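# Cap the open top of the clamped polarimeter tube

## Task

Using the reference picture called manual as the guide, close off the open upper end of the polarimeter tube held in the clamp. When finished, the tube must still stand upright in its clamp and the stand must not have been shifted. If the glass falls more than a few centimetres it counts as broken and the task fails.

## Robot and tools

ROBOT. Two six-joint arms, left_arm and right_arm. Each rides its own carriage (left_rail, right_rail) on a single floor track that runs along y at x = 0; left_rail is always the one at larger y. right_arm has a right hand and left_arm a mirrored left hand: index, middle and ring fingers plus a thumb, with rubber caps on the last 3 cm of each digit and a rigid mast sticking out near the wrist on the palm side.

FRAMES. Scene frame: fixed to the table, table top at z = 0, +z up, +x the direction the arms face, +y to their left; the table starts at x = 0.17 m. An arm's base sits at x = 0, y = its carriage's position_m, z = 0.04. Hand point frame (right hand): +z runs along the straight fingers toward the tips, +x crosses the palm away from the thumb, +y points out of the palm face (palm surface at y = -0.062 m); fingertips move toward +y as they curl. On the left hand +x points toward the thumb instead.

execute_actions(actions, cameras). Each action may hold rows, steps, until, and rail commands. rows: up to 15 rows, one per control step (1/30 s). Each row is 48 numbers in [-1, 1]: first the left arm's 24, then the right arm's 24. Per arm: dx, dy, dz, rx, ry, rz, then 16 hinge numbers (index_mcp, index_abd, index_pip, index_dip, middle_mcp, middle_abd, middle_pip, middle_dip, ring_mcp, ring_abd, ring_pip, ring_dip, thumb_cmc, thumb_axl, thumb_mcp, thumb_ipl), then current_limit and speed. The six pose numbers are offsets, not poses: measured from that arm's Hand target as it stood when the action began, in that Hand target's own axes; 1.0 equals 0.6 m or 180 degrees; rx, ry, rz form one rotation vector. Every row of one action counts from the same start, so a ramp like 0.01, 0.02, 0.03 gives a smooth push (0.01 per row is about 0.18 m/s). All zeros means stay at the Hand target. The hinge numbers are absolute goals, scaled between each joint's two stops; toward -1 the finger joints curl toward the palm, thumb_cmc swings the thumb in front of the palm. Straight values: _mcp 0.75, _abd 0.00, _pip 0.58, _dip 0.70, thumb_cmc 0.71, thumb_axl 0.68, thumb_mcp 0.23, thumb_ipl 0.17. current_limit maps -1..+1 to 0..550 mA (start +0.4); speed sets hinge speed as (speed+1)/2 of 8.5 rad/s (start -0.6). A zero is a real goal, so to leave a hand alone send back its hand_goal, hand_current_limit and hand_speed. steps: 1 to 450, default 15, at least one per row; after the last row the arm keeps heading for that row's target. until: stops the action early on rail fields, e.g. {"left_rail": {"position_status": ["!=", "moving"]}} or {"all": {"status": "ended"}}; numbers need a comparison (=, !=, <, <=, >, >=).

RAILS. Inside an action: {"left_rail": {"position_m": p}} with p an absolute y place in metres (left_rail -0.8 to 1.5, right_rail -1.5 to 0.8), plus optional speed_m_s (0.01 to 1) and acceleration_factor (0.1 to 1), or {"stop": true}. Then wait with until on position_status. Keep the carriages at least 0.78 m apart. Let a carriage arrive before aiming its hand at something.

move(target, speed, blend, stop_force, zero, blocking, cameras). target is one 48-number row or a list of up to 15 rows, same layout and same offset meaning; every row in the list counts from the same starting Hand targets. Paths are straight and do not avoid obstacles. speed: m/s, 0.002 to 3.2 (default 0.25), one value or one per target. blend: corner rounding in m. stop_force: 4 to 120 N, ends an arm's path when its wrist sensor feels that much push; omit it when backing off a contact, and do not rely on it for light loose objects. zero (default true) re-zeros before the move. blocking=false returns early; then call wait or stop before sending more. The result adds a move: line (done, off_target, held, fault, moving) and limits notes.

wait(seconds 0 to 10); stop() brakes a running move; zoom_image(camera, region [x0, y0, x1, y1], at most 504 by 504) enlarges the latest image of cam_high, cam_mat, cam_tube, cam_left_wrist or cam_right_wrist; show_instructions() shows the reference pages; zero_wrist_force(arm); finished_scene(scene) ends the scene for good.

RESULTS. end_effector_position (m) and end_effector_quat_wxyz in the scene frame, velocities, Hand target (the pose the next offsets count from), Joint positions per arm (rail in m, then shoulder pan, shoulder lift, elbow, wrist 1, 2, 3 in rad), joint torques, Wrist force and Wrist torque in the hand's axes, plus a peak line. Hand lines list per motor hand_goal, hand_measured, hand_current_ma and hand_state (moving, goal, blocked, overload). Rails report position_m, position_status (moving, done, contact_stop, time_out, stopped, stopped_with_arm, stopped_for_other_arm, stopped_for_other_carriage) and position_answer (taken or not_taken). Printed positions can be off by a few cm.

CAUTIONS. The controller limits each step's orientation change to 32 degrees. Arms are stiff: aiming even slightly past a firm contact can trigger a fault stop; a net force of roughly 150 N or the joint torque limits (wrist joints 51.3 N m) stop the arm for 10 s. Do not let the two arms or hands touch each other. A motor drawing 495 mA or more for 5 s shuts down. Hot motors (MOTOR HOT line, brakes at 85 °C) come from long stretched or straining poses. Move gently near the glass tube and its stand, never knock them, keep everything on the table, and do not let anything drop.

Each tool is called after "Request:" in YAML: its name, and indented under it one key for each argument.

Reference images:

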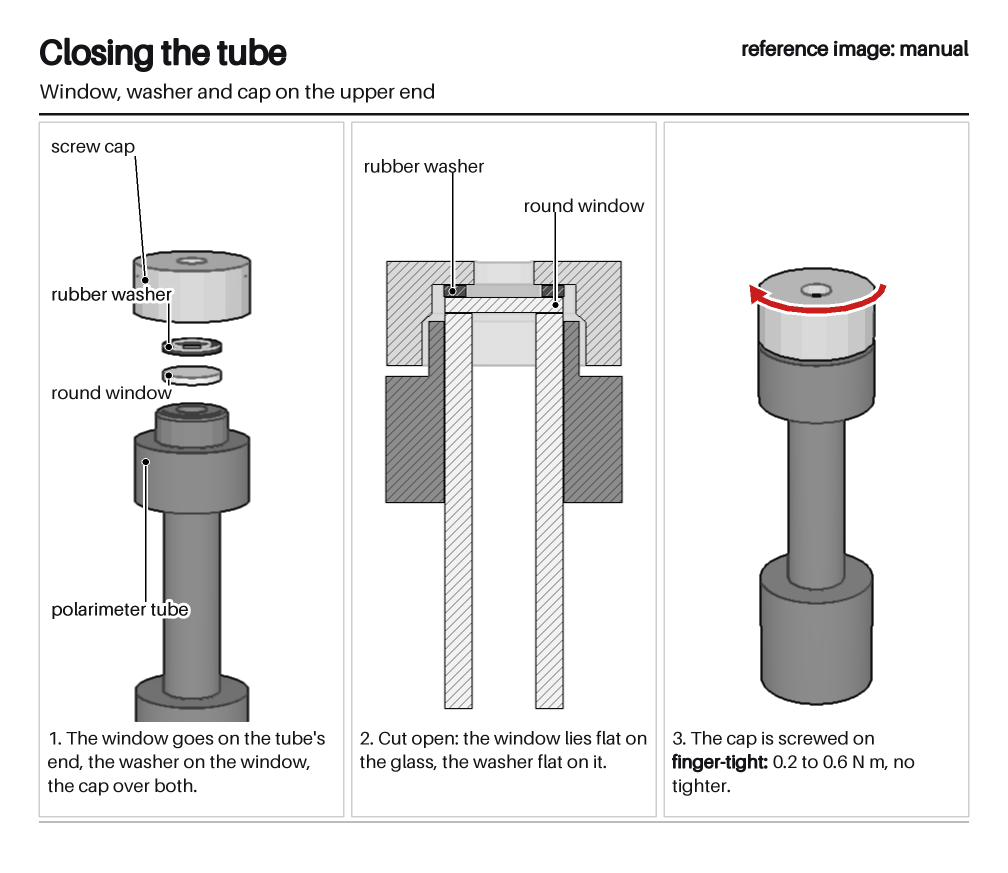

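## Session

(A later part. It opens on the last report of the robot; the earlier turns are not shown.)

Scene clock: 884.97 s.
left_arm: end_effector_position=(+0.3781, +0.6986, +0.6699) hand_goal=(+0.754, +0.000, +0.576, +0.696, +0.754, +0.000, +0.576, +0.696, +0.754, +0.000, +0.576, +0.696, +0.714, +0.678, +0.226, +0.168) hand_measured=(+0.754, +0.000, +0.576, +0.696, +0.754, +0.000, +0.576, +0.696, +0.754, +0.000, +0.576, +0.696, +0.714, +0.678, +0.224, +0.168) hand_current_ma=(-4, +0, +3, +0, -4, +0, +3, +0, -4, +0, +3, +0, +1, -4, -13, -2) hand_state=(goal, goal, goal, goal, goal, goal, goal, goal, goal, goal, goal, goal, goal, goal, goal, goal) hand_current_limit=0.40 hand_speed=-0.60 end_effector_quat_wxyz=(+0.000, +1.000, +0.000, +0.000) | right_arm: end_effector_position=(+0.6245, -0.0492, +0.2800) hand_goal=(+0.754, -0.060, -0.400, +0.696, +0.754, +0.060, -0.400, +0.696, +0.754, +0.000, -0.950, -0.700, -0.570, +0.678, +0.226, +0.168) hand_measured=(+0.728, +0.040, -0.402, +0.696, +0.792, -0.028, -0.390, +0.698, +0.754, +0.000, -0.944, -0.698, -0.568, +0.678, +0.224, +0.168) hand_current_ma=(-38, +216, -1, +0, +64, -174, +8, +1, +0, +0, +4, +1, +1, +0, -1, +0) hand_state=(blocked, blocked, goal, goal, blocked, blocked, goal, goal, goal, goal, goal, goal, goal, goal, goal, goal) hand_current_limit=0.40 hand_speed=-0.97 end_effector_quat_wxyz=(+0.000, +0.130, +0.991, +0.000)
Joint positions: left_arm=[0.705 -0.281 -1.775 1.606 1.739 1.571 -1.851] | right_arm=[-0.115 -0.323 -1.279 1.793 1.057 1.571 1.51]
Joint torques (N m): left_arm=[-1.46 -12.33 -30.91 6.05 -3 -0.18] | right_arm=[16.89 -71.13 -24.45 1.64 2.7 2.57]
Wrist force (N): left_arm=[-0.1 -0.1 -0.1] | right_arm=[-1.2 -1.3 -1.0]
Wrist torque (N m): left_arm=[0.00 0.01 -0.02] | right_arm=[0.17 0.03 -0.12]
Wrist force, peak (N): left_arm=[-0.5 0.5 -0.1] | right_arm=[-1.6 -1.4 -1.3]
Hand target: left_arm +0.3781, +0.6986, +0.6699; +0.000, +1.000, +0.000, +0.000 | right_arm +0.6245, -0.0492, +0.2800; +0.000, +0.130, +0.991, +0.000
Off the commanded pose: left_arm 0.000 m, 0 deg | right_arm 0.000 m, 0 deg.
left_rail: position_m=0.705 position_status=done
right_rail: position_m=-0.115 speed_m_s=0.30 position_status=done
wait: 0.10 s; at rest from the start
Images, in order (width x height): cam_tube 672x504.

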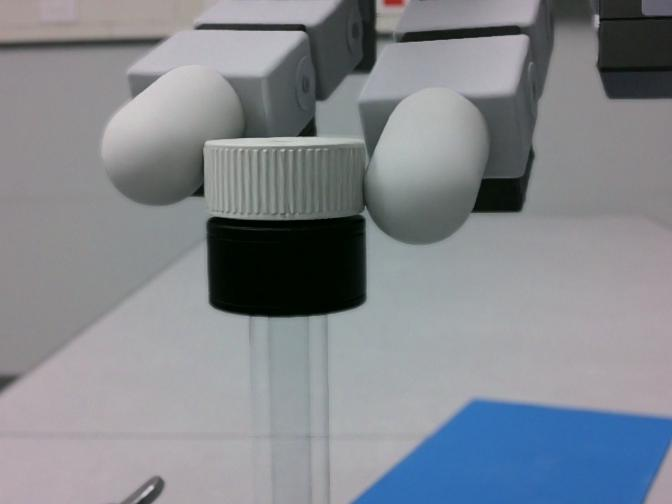

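Request:
zoom_image:
  camera: "cam_tube"
  region: [225, 130, 325, 205]

Request:
execute_actions:
  actions:
    - {"rows": [[0,0,0,0,0,0,0.754,0,0.576,0.696,0.754,0,0.576,0.696,0.754,0,0.576,0.696,0.714,0.678,0.226,0.168,0.4,-0.6,0,0,0,0,0,0,0.753,-0.12,-0.4,0.696,0.753,0.12,-0.4,0.696,0.753,0,-0.95,-0.7,-0.571,0.678,0.226,0.168,0.75,-0.97]], "steps": 30}
  cameras: ["cam_tube"]

Request:
zoom_image:
  camera: "cam_tube"
  region: [225, 130, 325, 205]

Request:
execute_actions:
  actions:
    - {"rows": [[0,0,0,0,0,0,0.754,0,0.576,0.696,0.754,0,0.576,0.696,0.754,0,0.576,0.696,0.714,0.678,0.226,0.168,0.4,-0.6,0,0,0,0,0,0,0.793,-0.12,-0.4,0.696,0.713,0.12,-0.4,0.696,0.753,0,-0.95,-0.7,-0.571,0.678,0.226,0.168,0.75,-0.97]], "steps": 30}
  cameras: ["cam_tube"]

Request:
zoom_image:
  camera: "cam_tube"
  region: [225, 130, 325, 205]

Scaled by 5.040 from the camera's 672x504 image, which has a finer 960x720 frame.

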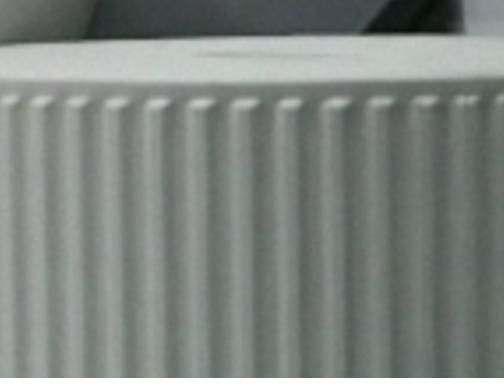

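Scene clock: 902.97 s.
left_arm: end_effector_position=(+0.3781, +0.6986, +0.6699) hand_goal=(+0.754, +0.000, +0.576, +0.696, +0.754, +0.000, +0.576, +0.696, +0.754, +0.000, +0.576, +0.696, +0.714, +0.678, +0.226, +0.168) hand_measured=(+0.754, +0.000, +0.576, +0.696, +0.754, +0.000, +0.576, +0.696, +0.754, +0.000, +0.576, +0.696, +0.714, +0.678, +0.224, +0.168) hand_current_ma=(-4, +0, +3, +0, -4, +0, +3, +0, -4, +0, +3, +0, +1, -4, -13, -2) hand_state=(goal, goal, goal, goal, goal, goal, goal, goal, goal, goal, goal, goal, goal, goal, goal, goal) hand_current_limit=0.40 hand_speed=-0.60 end_effector_quat_wxyz=(+0.000, +1.000, +0.000, +0.000) | right_arm: end_effector_position=(+0.6245, -0.0492, +0.2800) hand_goal=(+0.754, -0.120, -0.400, +0.696, +0.754, +0.120, -0.400, +0.696, +0.754, +0.000, -0.950, -0.700, -0.570, +0.678, +0.226, +0.168) hand_measured=(+0.728, +0.032, -0.402, +0.696, +0.792, -0.020, -0.390, +0.698, +0.754, +0.000, -0.944, -0.698, -0.568, +0.678, +0.224, +0.168) hand_current_ma=(-38, +401, -1, +0, +65, -355, +8, +1, +0, +0, +4, +1, +1, +0, -1, +0) hand_state=(blocked, blocked, goal, goal, blocked, blocked, goal, goal, goal, goal, goal, goal, goal, goal, goal, goal) hand_current_limit=0.75 hand_speed=-0.97 end_effector_quat_wxyz=(+0.000, +0.130, +0.991, +0.000)
Joint positions: left_arm=[0.705 -0.281 -1.775 1.606 1.739 1.571 -1.851] | right_arm=[-0.115 -0.323 -1.279 1.793 1.057 1.571 1.51]
Joint torques (N m): left_arm=[-1.2 -12.59 -30.35 6.26 -2.94 -0.17] | right_arm=[17.03 -72.33 -25.08 1.69 3.02 2.45]
Wrist force (N): left_arm=[-0.1 0.0 -0.1] | right_arm=[-1.6 -1.0 -0.8]
Wrist torque (N m): left_arm=[0.01 0.01 -0.02] | right_arm=[0.20 0.07 -0.12]
Wrist force, peak (N): left_arm=[-0.4 0.0 0.4] | right_arm=[-1.6 -1.1 -1.4]
Hand target: left_arm +0.3781, +0.6986, +0.6699; +0.000, +1.000, +0.000, +0.000 | right_arm +0.6245, -0.0492, +0.2800; +0.000, +0.130, +0.991, +0.000
Off the commanded pose: left_arm 0.000 m, 0 deg | right_arm 0.000 m, 0 deg.
left_rail: position_m=0.705 position_status=done
right_rail: position_m=-0.115 speed_m_s=0.30 position_status=done
Images, in order (width x height): cam_tube 672x504.

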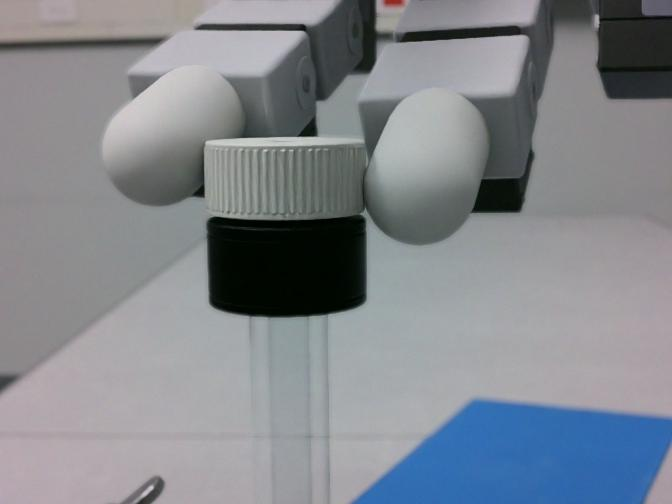

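Scaled by 5.040 from the camera's 672x504 image, which has a finer 960x720 frame.

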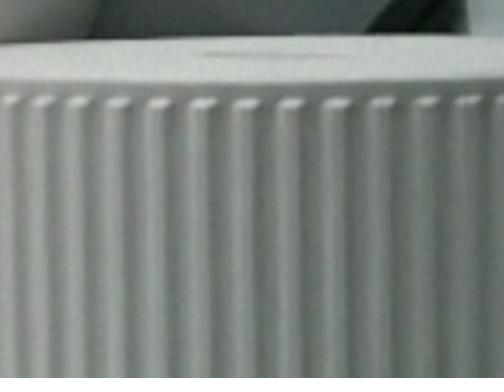

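Scene clock: 904.17 s.
left_arm: end_effector_position=(+0.3781, +0.6986, +0.6699) hand_goal=(+0.754, +0.000, +0.576, +0.696, +0.754, +0.000, +0.576, +0.696, +0.754, +0.000, +0.576, +0.696, +0.714, +0.678, +0.226, +0.168) hand_measured=(+0.754, +0.000, +0.576, +0.696, +0.754, +0.000, +0.576, +0.696, +0.754, +0.000, +0.576, +0.696, +0.714, +0.678, +0.224, +0.168) hand_current_ma=(-4, +0, +3, +0, -4, +0, +3, +0, -4, +0, +3, +0, +1, -4, -13, -2) hand_state=(goal, goal, goal, goal, goal, goal, goal, goal, goal, goal, goal, goal, goal, goal, goal, goal) hand_current_limit=0.40 hand_speed=-0.60 end_effector_quat_wxyz=(+0.000, +1.000, +0.000, +0.000) | right_arm: end_effector_position=(+0.6245, -0.0492, +0.2800) hand_goal=(+0.794, -0.120, -0.400, +0.696, +0.714, +0.120, -0.400, +0.696, +0.754, +0.000, -0.950, -0.700, -0.570, +0.678, +0.226, +0.168) hand_measured=(+0.728, +0.032, -0.402, +0.696, +0.792, -0.020, -0.390, +0.698, +0.754, +0.000, -0.944, -0.698, -0.568, +0.678, +0.224, +0.168) hand_current_ma=(-149, +401, -1, +0, +196, -355, +8, +1, +0, +0, +4, +1, +1, +0, -1, +0) hand_state=(blocked, blocked, goal, goal, blocked, blocked, goal, goal, goal, goal, goal, goal, goal, goal, goal, goal) hand_current_limit=0.75 hand_speed=-0.97 end_effector_quat_wxyz=(+0.000, +0.130, +0.991, +0.000)
Joint positions: left_arm=[0.705 -0.281 -1.775 1.606 1.739 1.571 -1.851] | right_arm=[-0.115 -0.323 -1.279 1.793 1.057 1.571 1.51]
Joint torques (N m): left_arm=[-1.58 -13.29 -29.93 6.17 -2.94 -0.02] | right_arm=[16.05 -70.75 -24.67 1.82 3.08 2.28]
Wrist force (N): left_arm=[0.0 0.3 0.0] | right_arm=[-1.6 -0.8 -1.1]
Wrist torque (N m): left_arm=[0.02 0.00 -0.01] | right_arm=[0.20 0.10 -0.14]
Wrist force, peak (N): left_arm=[-0.4 0.5 0.0] | right_arm=[-1.8 -0.8 -0.9]
Hand target: left_arm +0.3781, +0.6986, +0.6699; +0.000, +1.000, +0.000, +0.000 | right_arm +0.6245, -0.0492, +0.2800; +0.000, +0.130, +0.991, +0.000
Off the commanded pose: left_arm 0.000 m, 0 deg | right_arm 0.000 m, 0 deg.
left_rail: position_m=0.705 position_status=done
right_rail: position_m=-0.115 speed_m_s=0.30 position_status=done
Images, in order (width x height): cam_tube 672x504.

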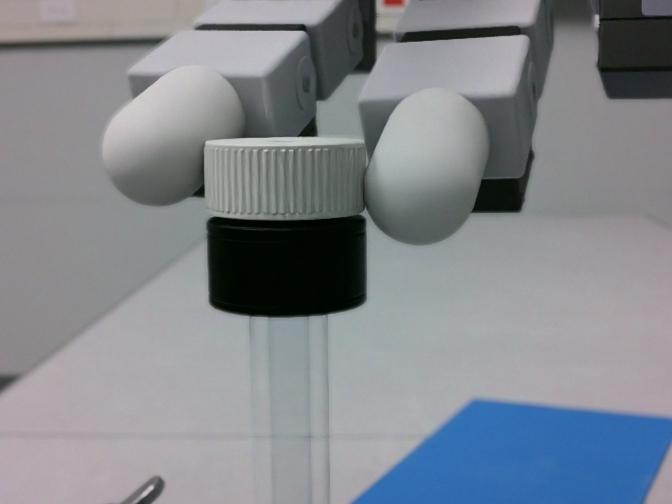

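Scaled by 5.040 from the camera's 672x504 image, which has a finer 960x720 frame.

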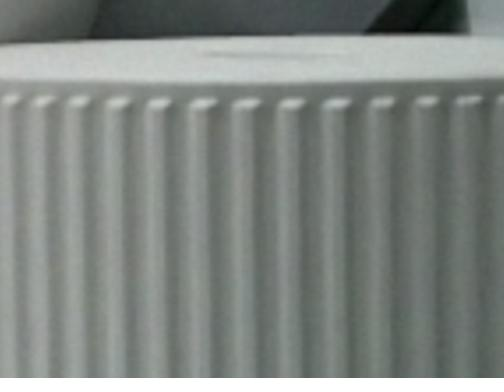

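Request:
move:
  target: [0,0,0,0,0,0,0.754,0,0.576,0.696,0.754,0,0.576,0.696,0.754,0,0.576,0.696,0.714,0.678,0.226,0.168,0.4,-0.6,-0.001034,0.0000131,0.00005,0,0,0.02778,0.793,-0.12,-0.4,0.696,0.713,0.12,-0.4,0.696,0.753,0,-0.95,-0.7,-0.571,0.678,0.226,0.168,0.75,-0.97]
  speed: 0.05
  cameras: ["cam_tube"]

Request:
zoom_image:
  camera: "cam_tube"
  region: [225, 130, 325, 205]

Request:
move:
  target: [0,0,0,0,0,0,0.754,0,0.576,0.696,0.754,0,0.576,0.696,0.754,0,0.576,0.696,0.714,0.678,0.226,0.168,0.4,-0.6,-0.001034,0.0000131,0.00005,0,0,0.02778,0.793,-0.12,-0.4,0.696,0.713,0.12,-0.4,0.696,0.753,0,-0.95,-0.7,-0.571,0.678,0.226,0.168,0.75,-0.97]
  speed: 0.05
  cameras: ["cam_tube"]

Request:
zoom_image:
  camera: "cam_tube"
  region: [225, 130, 325, 205]

Scene clock: 919.90 s.
left_arm: end_effector_position=(+0.3781, +0.6986, +0.6699) hand_goal=(+0.754, +0.000, +0.576, +0.696, +0.754, +0.000, +0.576, +0.696, +0.754, +0.000, +0.576, +0.696, +0.714, +0.678, +0.226, +0.168) hand_measured=(+0.754, +0.000, +0.576, +0.696, +0.754, +0.000, +0.576, +0.696, +0.754, +0.000, +0.576, +0.696, +0.714, +0.678, +0.224, +0.168) hand_current_ma=(-4, +0, +3, +0, -4, +0, +3, +0, -4, +0, +3, +0, +1, -4, -13, -2) hand_state=(goal, goal, goal, goal, goal, goal, goal, goal, goal, goal, goal, goal, goal, goal, goal, goal) hand_current_limit=0.40 hand_speed=-0.60 end_effector_quat_wxyz=(+0.000, +1.000, +0.000, +0.000) | right_arm: end_effector_position=(+0.6251, -0.0494, +0.2799) hand_goal=(+0.794, -0.120, -0.400, +0.696, +0.714, +0.120, -0.400, +0.696, +0.754, +0.000, -0.950, -0.700, -0.570, +0.678, +0.226, +0.168) hand_measured=(+0.728, +0.032, -0.404, +0.694, +0.792, -0.018, -0.390, +0.698, +0.754, +0.000, -0.944, -0.698, -0.568, +0.678, +0.224, +0.168) hand_current_ma=(-149, +401, -2, +0, +196, -345, +9, +1, +0, +0, +4, +1, +1, +0, -1, +0) hand_state=(blocked, blocked, goal, goal, blocked, blocked, goal, goal, goal, goal, goal, goal, goal, goal, goal, goal) hand_current_limit=0.75 hand_speed=-0.97 end_effector_quat_wxyz=(+0.000, +0.173, +0.985, +0.000)
Joint positions: left_arm=[0.705 -0.281 -1.775 1.606 1.739 1.571 -1.851] | right_arm=[-0.115 -0.319 -1.288 1.806 1.053 1.571 1.6]
Joint torques (N m): left_arm=[-1.53 -12.2 -30.12 6.28 -2.83 -0.05] | right_arm=[17 -70.39 -23.84 1.41 -1.98 1.61]
Wrist force (N): left_arm=[-0.1 0.2 0.0] | right_arm=[-1.4 -2.4 -1.3]
Wrist torque (N m): left_arm=[0.03 0.01 -0.02] | right_arm=[0.30 0.06 -0.13]
Wrist force, peak (N): left_arm=[-0.3 0.5 0.4] | right_arm=[-1.7 -2.4 -1.2]
Hand target: left_arm +0.3781, +0.6986, +0.6699; +0.000, +1.000, +0.000, +0.000 | right_arm +0.6251, -0.0494, +0.2799; +0.000, +0.174, +0.985, +0.000
Off the commanded pose: left_arm 0.000 m, 0 deg | right_arm 0.000 m, 0 deg.
left_rail: position_m=0.705 position_status=done
right_rail: position_m=-0.115 speed_m_s=0.30 position_status=done
move: done
Images, in order (width x height): cam_tube 672x504.

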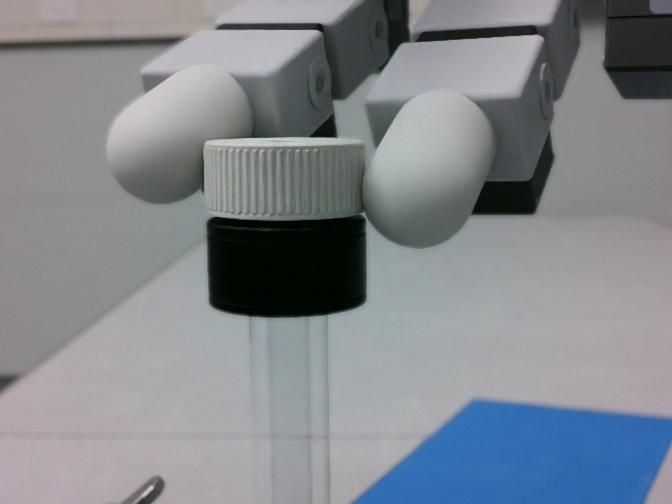

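Scaled by 5.040 from the camera's 672x504 image, which has a finer 960x720 frame.

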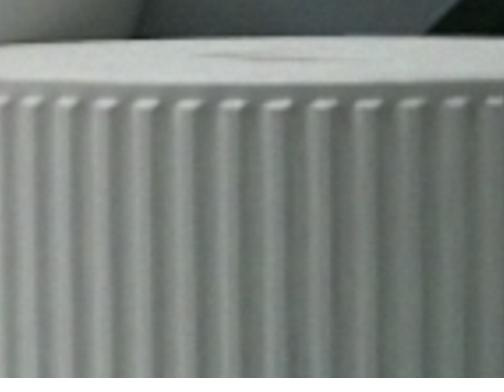

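Scene clock: 921.23 s.
left_arm: end_effector_position=(+0.3781, +0.6986, +0.6699) hand_goal=(+0.754, +0.000, +0.576, +0.696, +0.754, +0.000, +0.576, +0.696, +0.754, +0.000, +0.576, +0.696, +0.714, +0.678, +0.226, +0.168) hand_measured=(+0.754, +0.000, +0.576, +0.696, +0.754, +0.000, +0.576, +0.696, +0.754, +0.000, +0.576, +0.696, +0.714, +0.678, +0.224, +0.168) hand_current_ma=(-4, +0, +3, +0, -4, +0, +3, +0, -4, +0, +3, +0, +1, -4, -13, -2) hand_state=(goal, goal, goal, goal, goal, goal, goal, goal, goal, goal, goal, goal, goal, goal, goal, goal) hand_current_limit=0.40 hand_speed=-0.60 end_effector_quat_wxyz=(+0.000, +1.000, +0.000, +0.000) | right_arm: end_effector_position=(+0.6257, -0.0495, +0.2799) hand_goal=(+0.794, -0.120, -0.400, +0.696, +0.714, +0.120, -0.400, +0.696, +0.754, +0.000, -0.950, -0.700, -0.570, +0.678, +0.226, +0.168) hand_measured=(+0.728, +0.030, -0.406, +0.694, +0.792, -0.016, -0.386, +0.700, +0.754, +0.000, -0.944, -0.698, -0.568, +0.678, +0.224, +0.168) hand_current_ma=(-149, +399, -3, -1, +196, -342, +14, +2, +0, +0, +4, +1, +1, +0, -1, +0) hand_state=(blocked, blocked, goal, goal, blocked, blocked, goal, goal, goal, goal, goal, goal, goal, goal, goal, goal) hand_current_limit=0.75 hand_speed=-0.97 end_effector_quat_wxyz=(+0.000, +0.216, +0.976, +0.000)
Joint positions: left_arm=[0.705 -0.281 -1.775 1.606 1.739 1.571 -1.851] | right_arm=[-0.115 -0.315 -1.297 1.817 1.05 1.571 1.692]
Joint torques (N m): left_arm=[-1.85 -12.48 -30.15 6.23 -3.01 -0.22] | right_arm=[16.34 -68.7 -24.36 1.41 -0.85 1.71]
Wrist force (N): left_arm=[-0.3 0.1 0.1] | right_arm=[-1.2 -3.0 -1.5]
Wrist torque (N m): left_arm=[0.00 0.04 -0.04] | right_arm=[0.20 0.00 -0.19]
Wrist force, peak (N): left_arm=[-0.2 0.4 -0.4] | right_arm=[-1.5 -2.9 -1.4]
Hand target: left_arm +0.3781, +0.6986, +0.6699; +0.000, +1.000, +0.000, +0.000 | right_arm +0.6257, -0.0496, +0.2799; +0.000, +0.216, +0.976, +0.000
Off the commanded pose: left_arm 0.000 m, 0 deg | right_arm 0.000 m, 0 deg.
left_rail: position_m=0.705 position_status=done
right_rail: position_m=-0.115 speed_m_s=0.30 position_status=done
move: done
Images, in order (width x height): cam_tube 672x504.

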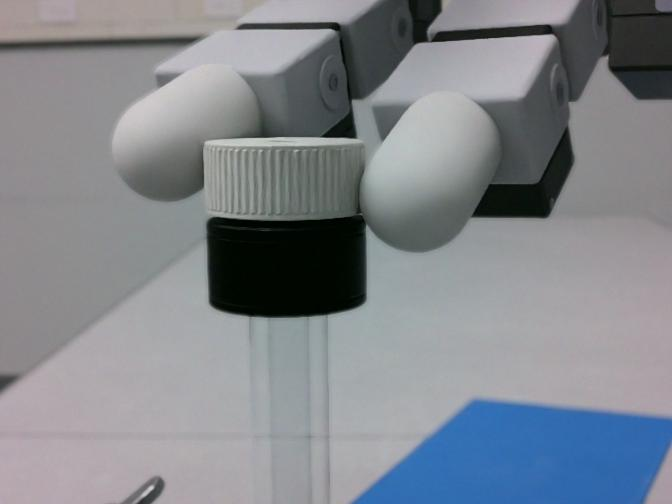

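Scaled by 5.040 from the camera's 672x504 image, which has a finer 960x720 frame.

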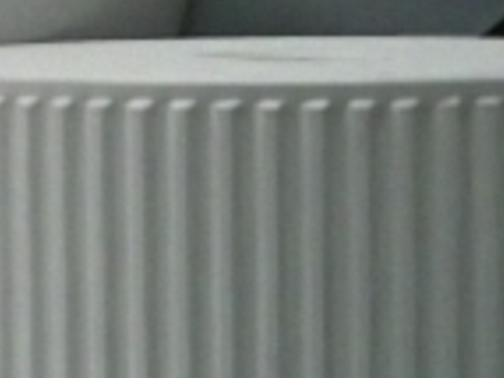

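Request:
move:
  target: [0,0,0,0,0,0,0.754,0,0.576,0.696,0.754,0,0.576,0.696,0.754,0,0.576,0.696,0.714,0.678,0.226,0.168,0.4,-0.6,-0.001034,0.0000131,0.00005,0,0,0.02778,0.793,-0.14,-0.4,0.696,0.713,0.15,-0.4,0.696,0.753,0,-0.95,-0.7,-0.571,0.678,0.226,0.168,0.75,-0.97]
  speed: 0.05
  cameras: ["cam_tube"]

Request:
zoom_image:
  camera: "cam_tube"
  region: [225, 130, 325, 205]

Request:
move:
  target: [0,0,0,0,0,0,0.754,0,0.576,0.696,0.754,0,0.576,0.696,0.754,0,0.576,0.696,0.714,0.678,0.226,0.168,0.4,-0.6,-0.001034,0.0000131,0.00005,0,0,0.02778,0.793,-0.14,-0.4,0.696,0.713,0.15,-0.4,0.696,0.753,0,-0.95,-0.7,-0.571,0.678,0.226,0.168,0.75,-0.97]
  speed: 0.05
  cameras: ["cam_tube"]

Request:
zoom_image:
  camera: "cam_tube"
  region: [225, 130, 325, 205]

Scene clock: 935.13 s.
left_arm: end_effector_position=(+0.3781, +0.6986, +0.6699) hand_goal=(+0.754, +0.000, +0.576, +0.696, +0.754, +0.000, +0.576, +0.696, +0.754, +0.000, +0.576, +0.696, +0.714, +0.678, +0.226, +0.168) hand_measured=(+0.754, +0.000, +0.576, +0.696, +0.754, +0.000, +0.576, +0.696, +0.754, +0.000, +0.576, +0.696, +0.714, +0.678, +0.224, +0.168) hand_current_ma=(-4, +0, +3, +0, -4, +0, +3, +0, -4, +0, +3, +0, +1, -4, -13, -2) hand_state=(goal, goal, goal, goal, goal, goal, goal, goal, goal, goal, goal, goal, goal, goal, goal, goal) hand_current_limit=0.40 hand_speed=-0.60 end_effector_quat_wxyz=(+0.000, +1.000, +0.000, +0.000) | right_arm: end_effector_position=(+0.6262, -0.0498, +0.2799) hand_goal=(+0.794, -0.140, -0.400, +0.696, +0.714, +0.150, -0.400, +0.696, +0.754, +0.000, -0.950, -0.700, -0.570, +0.678, +0.226, +0.168) hand_measured=(+0.728, +0.028, -0.406, +0.694, +0.794, -0.012, -0.384, +0.702, +0.754, +0.000, -0.944, -0.698, -0.568, +0.678, +0.224, +0.168) hand_current_ma=(-149, +467, -4, -1, +203, -443, +17, +3, +0, +0, +4, +1, +1, +0, -1, +0) hand_state=(blocked, blocked, goal, goal, blocked, blocked, goal, goal, goal, goal, goal, goal, goal, goal, goal, goal) hand_current_limit=0.75 hand_speed=-0.97 end_effector_quat_wxyz=(+0.000, +0.259, +0.966, +0.000)
Joint positions: left_arm=[0.705 -0.281 -1.775 1.606 1.739 1.571 -1.851] | right_arm=[-0.115 -0.309 -1.305 1.827 1.048 1.571 1.785]
Joint torques (N m): left_arm=[-2.06 -12.7 -30.03 6.35 -2.99 -0.19] | right_arm=[15.79 -68.01 -25.04 1.32 -2.32 1.41]
Wrist force (N): left_arm=[0.1 0.3 0.5] | right_arm=[-1.3 -1.6 -0.4]
Wrist torque (N m): left_arm=[0.00 0.00 -0.01] | right_arm=[0.20 0.03 -0.16]
Wrist force, peak (N): left_arm=[-0.6 0.2 0.2] | right_arm=[-1.7 -2.9 -1.7]
Hand target: left_arm +0.3781, +0.6986, +0.6699; +0.000, +1.000, +0.000, +0.000 | right_arm +0.6262, -0.0498, +0.2799; +0.000, +0.259, +0.966, +0.000
Off the commanded pose: left_arm 0.000 m, 0 deg | right_arm 0.000 m, 0 deg.
left_rail: position_m=0.705 position_status=done
right_rail: position_m=-0.115 speed_m_s=0.30 position_status=done
move: done
Images, in order (width x height): cam_tube 672x504.

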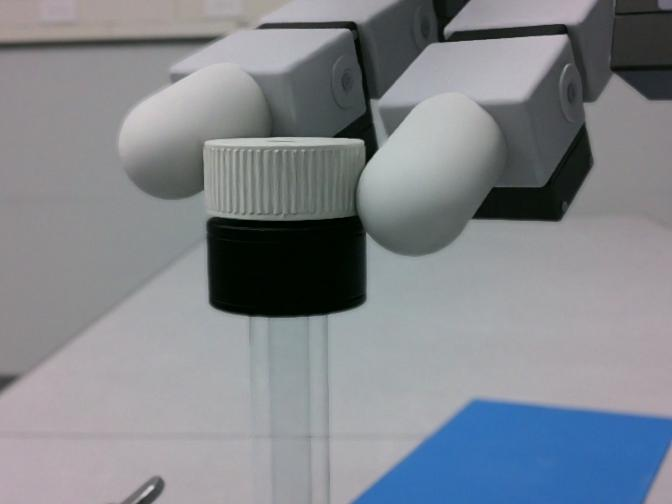

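Scaled by 5.040 from the camera's 672x504 image, which has a finer 960x720 frame.

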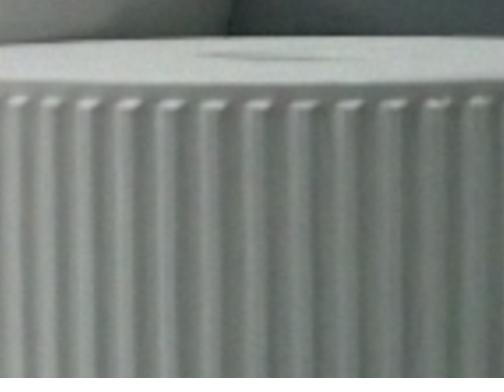

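Scene clock: 936.50 s.
left_arm: end_effector_position=(+0.3781, +0.6986, +0.6699) hand_goal=(+0.754, +0.000, +0.576, +0.696, +0.754, +0.000, +0.576, +0.696, +0.754, +0.000, +0.576, +0.696, +0.714, +0.678, +0.226, +0.168) hand_measured=(+0.754, +0.000, +0.576, +0.696, +0.754, +0.000, +0.576, +0.696, +0.754, +0.000, +0.576, +0.696, +0.714, +0.678, +0.224, +0.168) hand_current_ma=(-4, +0, +3, +0, -4, +0, +3, +0, -4, +0, +3, +0, +1, -4, -13, -2) hand_state=(goal, goal, goal, goal, goal, goal, goal, goal, goal, goal, goal, goal, goal, goal, goal, goal) hand_current_limit=0.40 hand_speed=-0.60 end_effector_quat_wxyz=(+0.000, +1.000, +0.000, +0.000) | right_arm: end_effector_position=(+0.6268, -0.0501, +0.2799) hand_goal=(+0.794, -0.140, -0.400, +0.696, +0.714, +0.150, -0.400, +0.696, +0.754, +0.000, -0.950, -0.700, -0.570, +0.678, +0.226, +0.168) hand_measured=(+0.728, +0.026, -0.410, +0.692, +0.794, -0.012, -0.380, +0.704, +0.754, +0.000, -0.944, -0.698, -0.568, +0.678, +0.224, +0.168) hand_current_ma=(-149, +464, -8, -2, +203, -443, +24, +6, +0, +0, +4, +1, +1, +0, -1, +0) hand_state=(blocked, blocked, goal, goal, blocked, blocked, blocked, goal, goal, goal, goal, goal, goal, goal, goal, goal) hand_current_limit=0.75 hand_speed=-0.97 end_effector_quat_wxyz=(+0.000, +0.301, +0.954, +0.000)
Joint positions: left_arm=[0.705 -0.281 -1.775 1.606 1.739 1.571 -1.851] | right_arm=[-0.115 -0.302 -1.312 1.837 1.046 1.571 1.88]
Joint torques (N m): left_arm=[-2.34 -13.56 -30.1 6.14 -2.82 -0.11] | right_arm=[17.18 -67.55 -24.17 1.31 -0.78 3.21]
Wrist force (N): left_arm=[-0.4 0.5 -0.3] | right_arm=[-1.5 -1.9 -0.5]
Wrist torque (N m): left_arm=[0.09 0.05 -0.05] | right_arm=[0.13 0.04 -0.15]
Wrist force, peak (N): left_arm=[-0.4 0.5 -0.3] | right_arm=[-1.6 -2.4 -1.8]
Hand target: left_arm +0.3781, +0.6986, +0.6699; +0.000, +1.000, +0.000, +0.000 | right_arm +0.6268, -0.0501, +0.2798; +0.000, +0.301, +0.954, +0.000
Off the commanded pose: left_arm 0.000 m, 0 deg | right_arm 0.000 m, 0 deg.
left_rail: position_m=0.705 position_status=done
right_rail: position_m=-0.115 speed_m_s=0.30 position_status=done
move: done
Images, in order (width x height): cam_tube 672x504.

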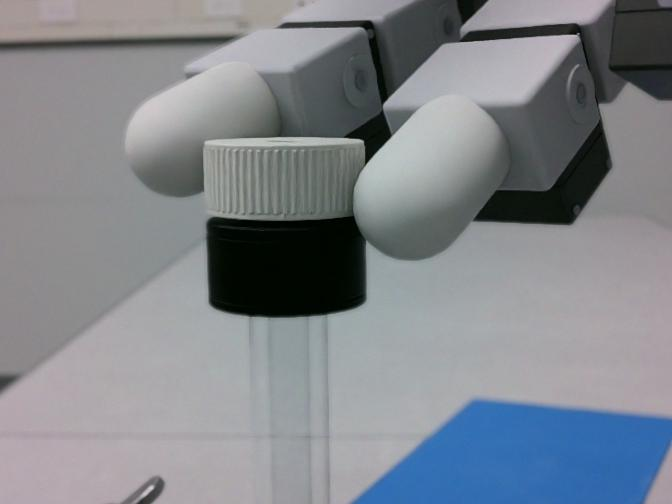

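Scaled by 5.040 from the camera's 672x504 image, which has a finer 960x720 frame.

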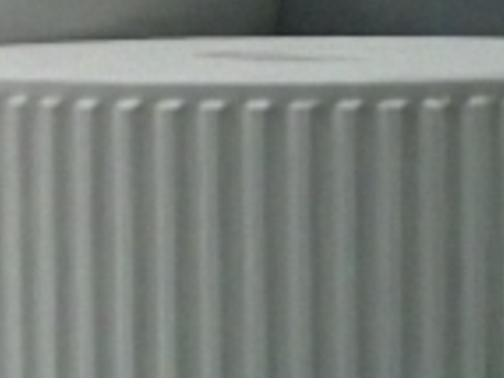

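Request:
execute_actions:
  actions:
    - {"rows": [[0,0,0,0,0,0,0.754,0,0.576,0.696,0.754,0,0.576,0.696,0.754,0,0.576,0.696,0.714,0.678,0.226,0.168,0.4,-0.6,0,0,0,0,0,0,0.753,0.18,-0.4,0.696,0.753,-0.18,-0.4,0.696,0.753,0,-0.95,-0.7,-0.571,0.678,0.226,0.168,0.4,-0.93]], "steps": 45}
  cameras: ["cam_tube", "cam_right_wrist"]

Request:
zoom_image:
  camera: "cam_tube"
  region: [190, 100, 390, 250]

Request:
zoom_image:
  camera: "cam_tube"
  region: [225, 130, 325, 205]

Scene clock: 944.20 s.
left_arm: end_effector_position=(+0.3781, +0.6986, +0.6699) hand_goal=(+0.754, +0.000, +0.576, +0.696, +0.754, +0.000, +0.576, +0.696, +0.754, +0.000, +0.576, +0.696, +0.714, +0.678, +0.226, +0.168) hand_measured=(+0.754, +0.000, +0.576, +0.696, +0.754, +0.000, +0.576, +0.696, +0.754, +0.000, +0.576, +0.696, +0.714, +0.678, +0.224, +0.168) hand_current_ma=(-4, +0, +3, +0, -4, +0, +3, +0, -4, +0, +3, +0, +1, -4, -13, -2) hand_state=(goal, goal, goal, goal, goal, goal, goal, goal, goal, goal, goal, goal, goal, goal, goal, goal) hand_current_limit=0.40 hand_speed=-0.60 end_effector_quat_wxyz=(+0.000, +1.000, +0.000, +0.000) | right_arm: end_effector_position=(+0.6268, -0.0501, +0.2798) hand_goal=(+0.754, +0.180, -0.400, +0.696, +0.754, -0.180, -0.400, +0.696, +0.754, +0.000, -0.950, -0.700, -0.570, +0.678, +0.226, +0.168) hand_measured=(+0.752, +0.176, -0.400, +0.694, +0.758, -0.176, -0.394, +0.700, +0.754, +0.000, -0.944, -0.698, -0.568, +0.678, +0.224, +0.168) hand_current_ma=(+0, -2, +0, -1, +3, +2, +4, +1, +0, +0, +4, +1, +1, +0, -1, +0) hand_state=(goal, goal, goal, goal, goal, goal, goal, goal, goal, goal, goal, goal, goal, goal, goal, goal) hand_current_limit=0.40 hand_speed=-0.93 end_effector_quat_wxyz=(+0.000, +0.301, +0.954, +0.000)
Joint positions: left_arm=[0.705 -0.281 -1.775 1.606 1.739 1.571 -1.851] | right_arm=[-0.115 -0.302 -1.312 1.837 1.045 1.571 1.88]
Joint torques (N m): left_arm=[-1.67 -13.03 -29.91 6.33 -2.96 0.17] | right_arm=[12.91 -67.75 -28.78 2.42 2.49 2.4]
Wrist force (N): left_arm=[-0.1 0.3 -0.1] | right_arm=[-0.4 0.0 0.9]
Wrist torque (N m): left_arm=[0.04 0.01 -0.02] | right_arm=[-0.03 0.05 -0.04]
Wrist force, peak (N): left_arm=[-0.6 0.2 0.1] | right_arm=[-1.4 -2.4 -0.5]
Hand target: left_arm +0.3781, +0.6986, +0.6699; +0.000, +1.000, +0.000, +0.000 | right_arm +0.6268, -0.0501, +0.2798; +0.000, +0.301, +0.954, +0.000
Off the commanded pose: left_arm 0.000 m, 0 deg | right_arm 0.000 m, 0 deg.
left_rail: position_m=0.705 position_status=done
right_rail: position_m=-0.115 speed_m_s=0.30 position_status=done
Images, in order (width x height): cam_tube 672x504, cam_right_wrist 672x504.

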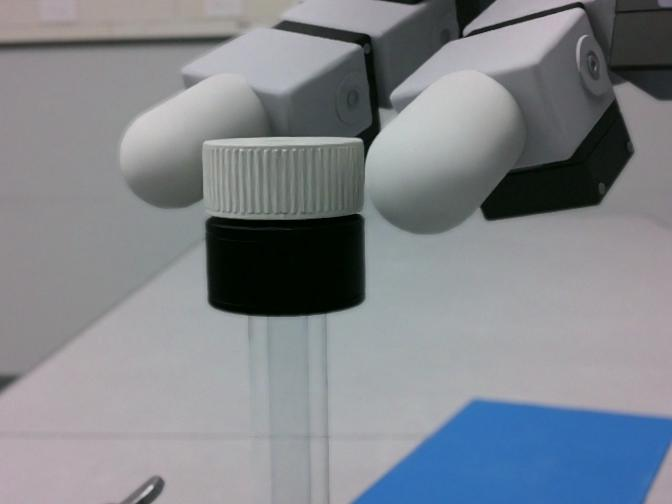

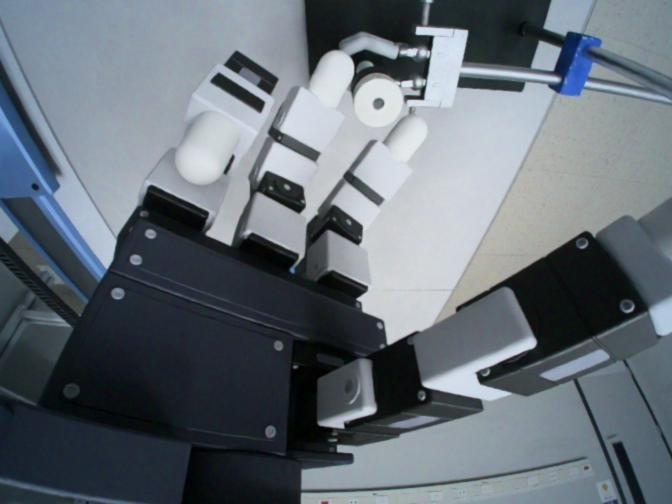

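Scaled by 2.520 from the camera's 672x504 image, which has a finer 960x720 frame.

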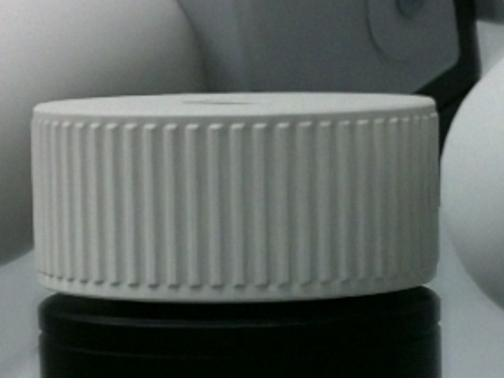

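Scaled by 5.040 from the camera's 672x504 image, which has a finer 960x720 frame.

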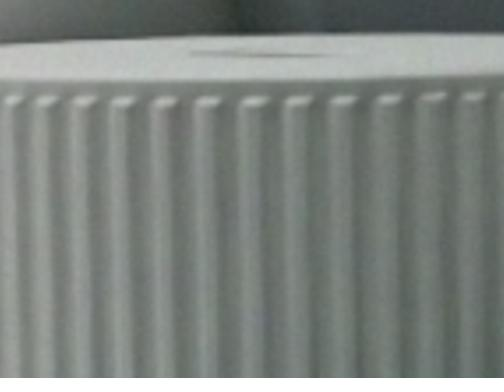

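Request:
wait:
  seconds: 0.05
  cameras: ["cam_high", "cam_tube"]

Request:
zoom_image:
  camera: "cam_high"
  region: [240, 150, 500, 345]

Scene clock: 952.93 s.
left_arm: end_effector_position=(+0.3781, +0.6986, +0.6699) hand_goal=(+0.754, +0.000, +0.576, +0.696, +0.754, +0.000, +0.576, +0.696, +0.754, +0.000, +0.576, +0.696, +0.714, +0.678, +0.226, +0.168) hand_measured=(+0.754, +0.000, +0.576, +0.696, +0.754, +0.000, +0.576, +0.696, +0.754, +0.000, +0.576, +0.696, +0.714, +0.678, +0.224, +0.168) hand_current_ma=(-4, +0, +3, +0, -4, +0, +3, +0, -4, +0, +3, +0, +1, -4, -13, -2) hand_state=(goal, goal, goal, goal, goal, goal, goal, goal, goal, goal, goal, goal, goal, goal, goal, goal) hand_current_limit=0.40 hand_speed=-0.60 end_effector_quat_wxyz=(+0.000, +1.000, +0.000, +0.000) | right_arm: end_effector_position=(+0.6268, -0.0501, +0.2798) hand_goal=(+0.754, +0.180, -0.400, +0.696, +0.754, -0.180, -0.400, +0.696, +0.754, +0.000, -0.950, -0.700, -0.570, +0.678, +0.226, +0.168) hand_measured=(+0.752, +0.176, -0.400, +0.694, +0.758, -0.176, -0.394, +0.700, +0.754, +0.000, -0.944, -0.698, -0.568, +0.678, +0.224, +0.168) hand_current_ma=(+0, -2, +0, -1, +3, +2, +4, +1, +0, +0, +4, +1, +1, +0, -1, +0) hand_state=(goal, goal, goal, goal, goal, goal, goal, goal, goal, goal, goal, goal, goal, goal, goal, goal) hand_current_limit=0.40 hand_speed=-0.93 end_effector_quat_wxyz=(+0.000, +0.301, +0.954, +0.000)
Joint positions: left_arm=[0.705 -0.281 -1.775 1.606 1.739 1.571 -1.851] | right_arm=[-0.115 -0.302 -1.312 1.837 1.045 1.571 1.88]
Joint torques (N m): left_arm=[-1.47 -12.46 -30 6.31 -2.94 -0.2] | right_arm=[4.96 -66.09 -36.86 4.86 2.48 2.42]
Wrist force (N): left_arm=[0.0 -0.1 -0.2] | right_arm=[-0.1 -0.3 1.0]
Wrist torque (N m): left_arm=[-0.01 0.00 -0.01] | right_arm=[-0.08 0.01 -0.02]
Wrist force, peak (N): left_arm=[-0.6 0.2 0.2] | right_arm=[-0.2 -0.4 1.3]
Hand target: left_arm +0.3781, +0.6986, +0.6699; +0.000, +1.000, +0.000, +0.000 | right_arm +0.6268, -0.0501, +0.2798; +0.000, +0.301, +0.954, +0.000
Off the commanded pose: left_arm 0.000 m, 0 deg | right_arm 0.000 m, 0 deg.
left_rail: position_m=0.705 position_status=done
right_rail: position_m=-0.115 speed_m_s=0.30 position_status=done
wait: 0.07 s; at rest from the start
Images, in order (width x height): cam_high 672x504, cam_tube 672x504.

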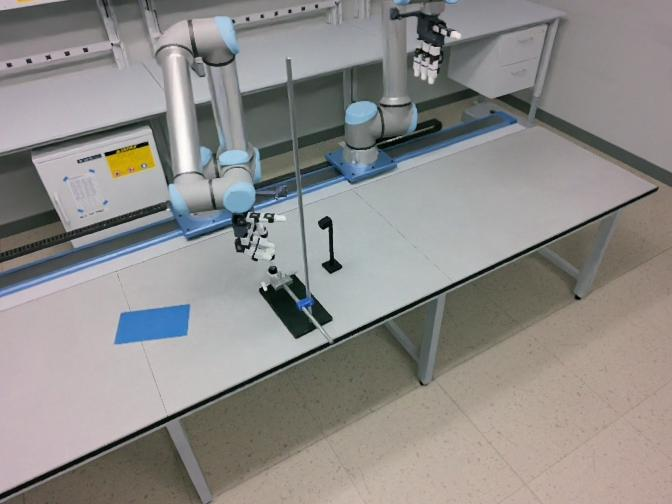

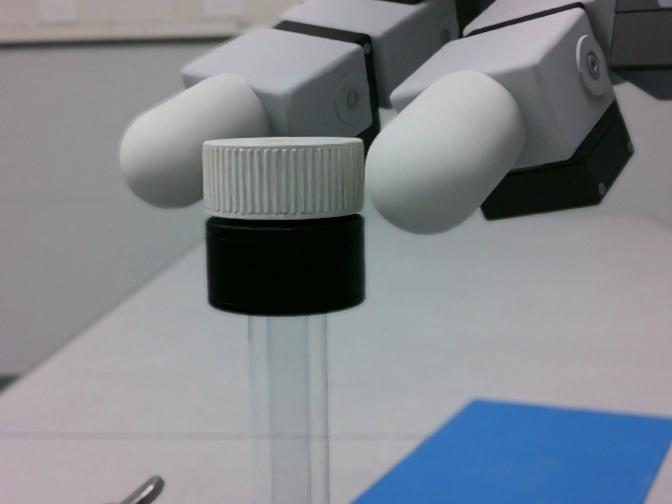

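Scaled by 1.938 from the camera's 672x504 image, which has a finer 960x720 frame.

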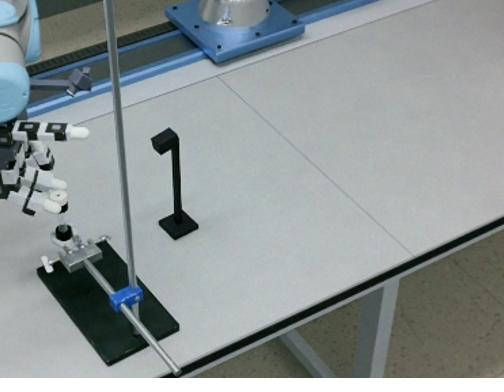

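Request:
move:
  target:
    - [0,0,0,0,0,0,0.754,0,0.576,0.696,0.754,0,0.576,0.696,0.754,0,0.576,0.696,0.714,0.678,0.226,0.168,0.4,-0.6,0,0,-0.15,0,0,0,0.753,0.18,-0.4,0.696,0.753,-0.18,-0.4,0.696,0.753,0,-0.95,-0.7,-0.571,0.678,0.226,0.168,0.4,-0.93]
    - [0,0,0,0,0,0,0.754,0,0.576,0.696,0.754,0,0.576,0.696,0.754,0,0.576,0.696,0.714,0.678,0.226,0.168,0.4,-0.6,-0.1063,-0.16343,-0.15,0,0,-0.19444,0.479,0.5,-0.766,0.696,0.479,-0.5,-0.766,0.696,0.753,0,-0.95,-0.7,-0.571,0.678,0.226,0.168,0.4,-0.6]
    - [0,0,0,0,0,0,0.754,0,0.576,0.696,0.754,0,0.576,0.696,0.754,0,0.576,0.696,0.714,0.678,0.226,0.168,0.4,-0.6,-0.1063,-0.16343,0.0995,0,0,-0.19444,0.479,0.5,-0.766,0.696,0.479,-0.5,-0.766,0.696,0.753,0,-0.95,-0.7,-0.571,0.678,0.226,0.168,0.4,-0.6]
  speed: [0.15, 0.2, 0.15]
  cameras: ["cam_tube", "cam_right_wrist", "cam_high"]

Scene clock: 989.60 s.
left_arm: end_effector_position=(+0.3781, +0.6986, +0.6699) hand_goal=(+0.754, +0.000, +0.576, +0.696, +0.754, +0.000, +0.576, +0.696, +0.754, +0.000, +0.576, +0.696, +0.714, +0.678, +0.226, +0.168) hand_measured=(+0.754, +0.000, +0.576, +0.696, +0.754, +0.000, +0.576, +0.696, +0.754, +0.000, +0.576, +0.696, +0.714, +0.678, +0.224, +0.168) hand_current_ma=(-4, +0, +3, +0, -4, +0, +3, +0, -4, +0, +3, +0, +1, -4, -13, -2) hand_state=(goal, goal, goal, goal, goal, goal, goal, goal, goal, goal, goal, goal, goal, goal, goal, goal) hand_current_limit=0.40 hand_speed=-0.60 end_effector_quat_wxyz=(+0.000, +1.000, +0.000, +0.000) | right_arm: end_effector_position=(+0.6228, -0.1671, +0.2204) hand_goal=(+0.480, +0.500, -0.766, +0.696, +0.480, -0.500, -0.766, +0.696, +0.754, +0.000, -0.950, -0.700, -0.570, +0.678, +0.226, +0.168) hand_measured=(+0.488, +0.496, -0.760, +0.694, +0.490, -0.496, -0.760, +0.698, +0.754, +0.000, -0.944, -0.698, -0.568, +0.678, +0.224, +0.168) hand_current_ma=(+7, -2, +4, -1, +8, +2, +4, +1, +0, +0, +4, +1, +1, +0, -1, +0) hand_state=(goal, goal, goal, goal, goal, goal, goal, goal, goal, goal, goal, goal, goal, goal, goal, goal) hand_current_limit=0.40 hand_speed=-0.60 end_effector_quat_wxyz=(+0.000, +0.000, +1.000, +0.000)
Joint positions: left_arm=[0.705 -0.281 -1.775 1.606 1.739 1.571 -1.851] | right_arm=[-0.115 -0.511 -1.175 1.768 0.978 1.571 1.059]
Joint torques (N m): left_arm=[-1.77 -13.25 -29.92 6.56 -2.94 -0.03] | right_arm=[11.47 -50.04 -23.95 2.2 -3.07 2.6]
Wrist force (N): left_arm=[0.0 0.1 0.2] | right_arm=[-0.6 -0.3 0.4]
Wrist torque (N m): left_arm=[0.00 0.00 -0.01] | right_arm=[0.03 0.12 0.09]
Wrist force, peak (N): left_arm=[-0.6 0.3 -0.1] | right_arm=[-0.1 -0.4 1.9]
Hand target: left_arm +0.3781, +0.6986, +0.6699; +0.000, +1.000, +0.000, +0.000 | right_arm +0.6228, -0.1670, +0.2202; +0.000, +0.000, +1.000, +0.000
Off the commanded pose: left_arm 0.000 m, 0 deg | right_arm 0.000 m, 0 deg.
left_rail: position_m=0.705 position_status=done
right_rail: position_m=-0.115 speed_m_s=0.30 position_status=done
move: done
Images, in order (width x height): cam_high 672x504, cam_tube 672x504, cam_right_wrist 672x504.

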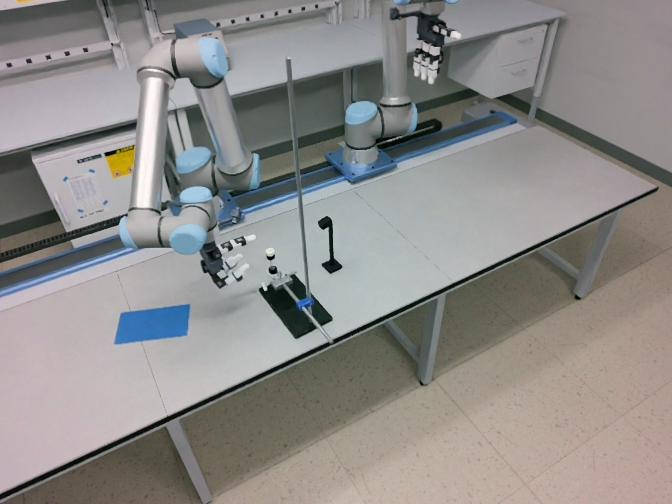

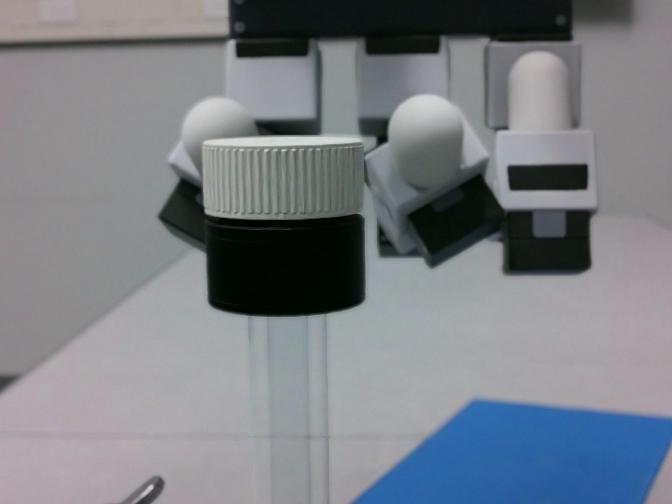

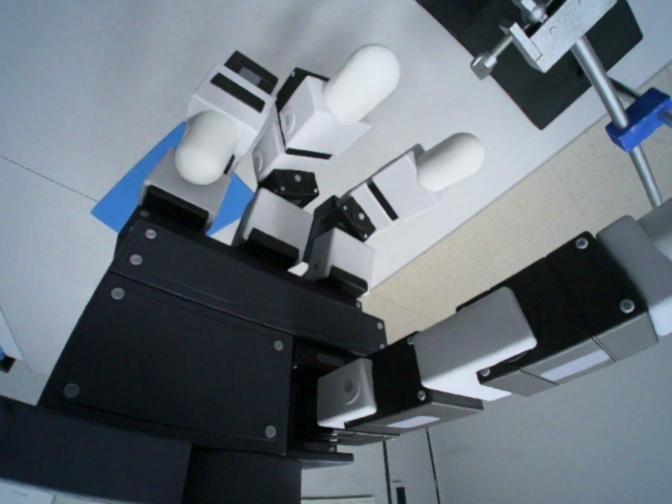

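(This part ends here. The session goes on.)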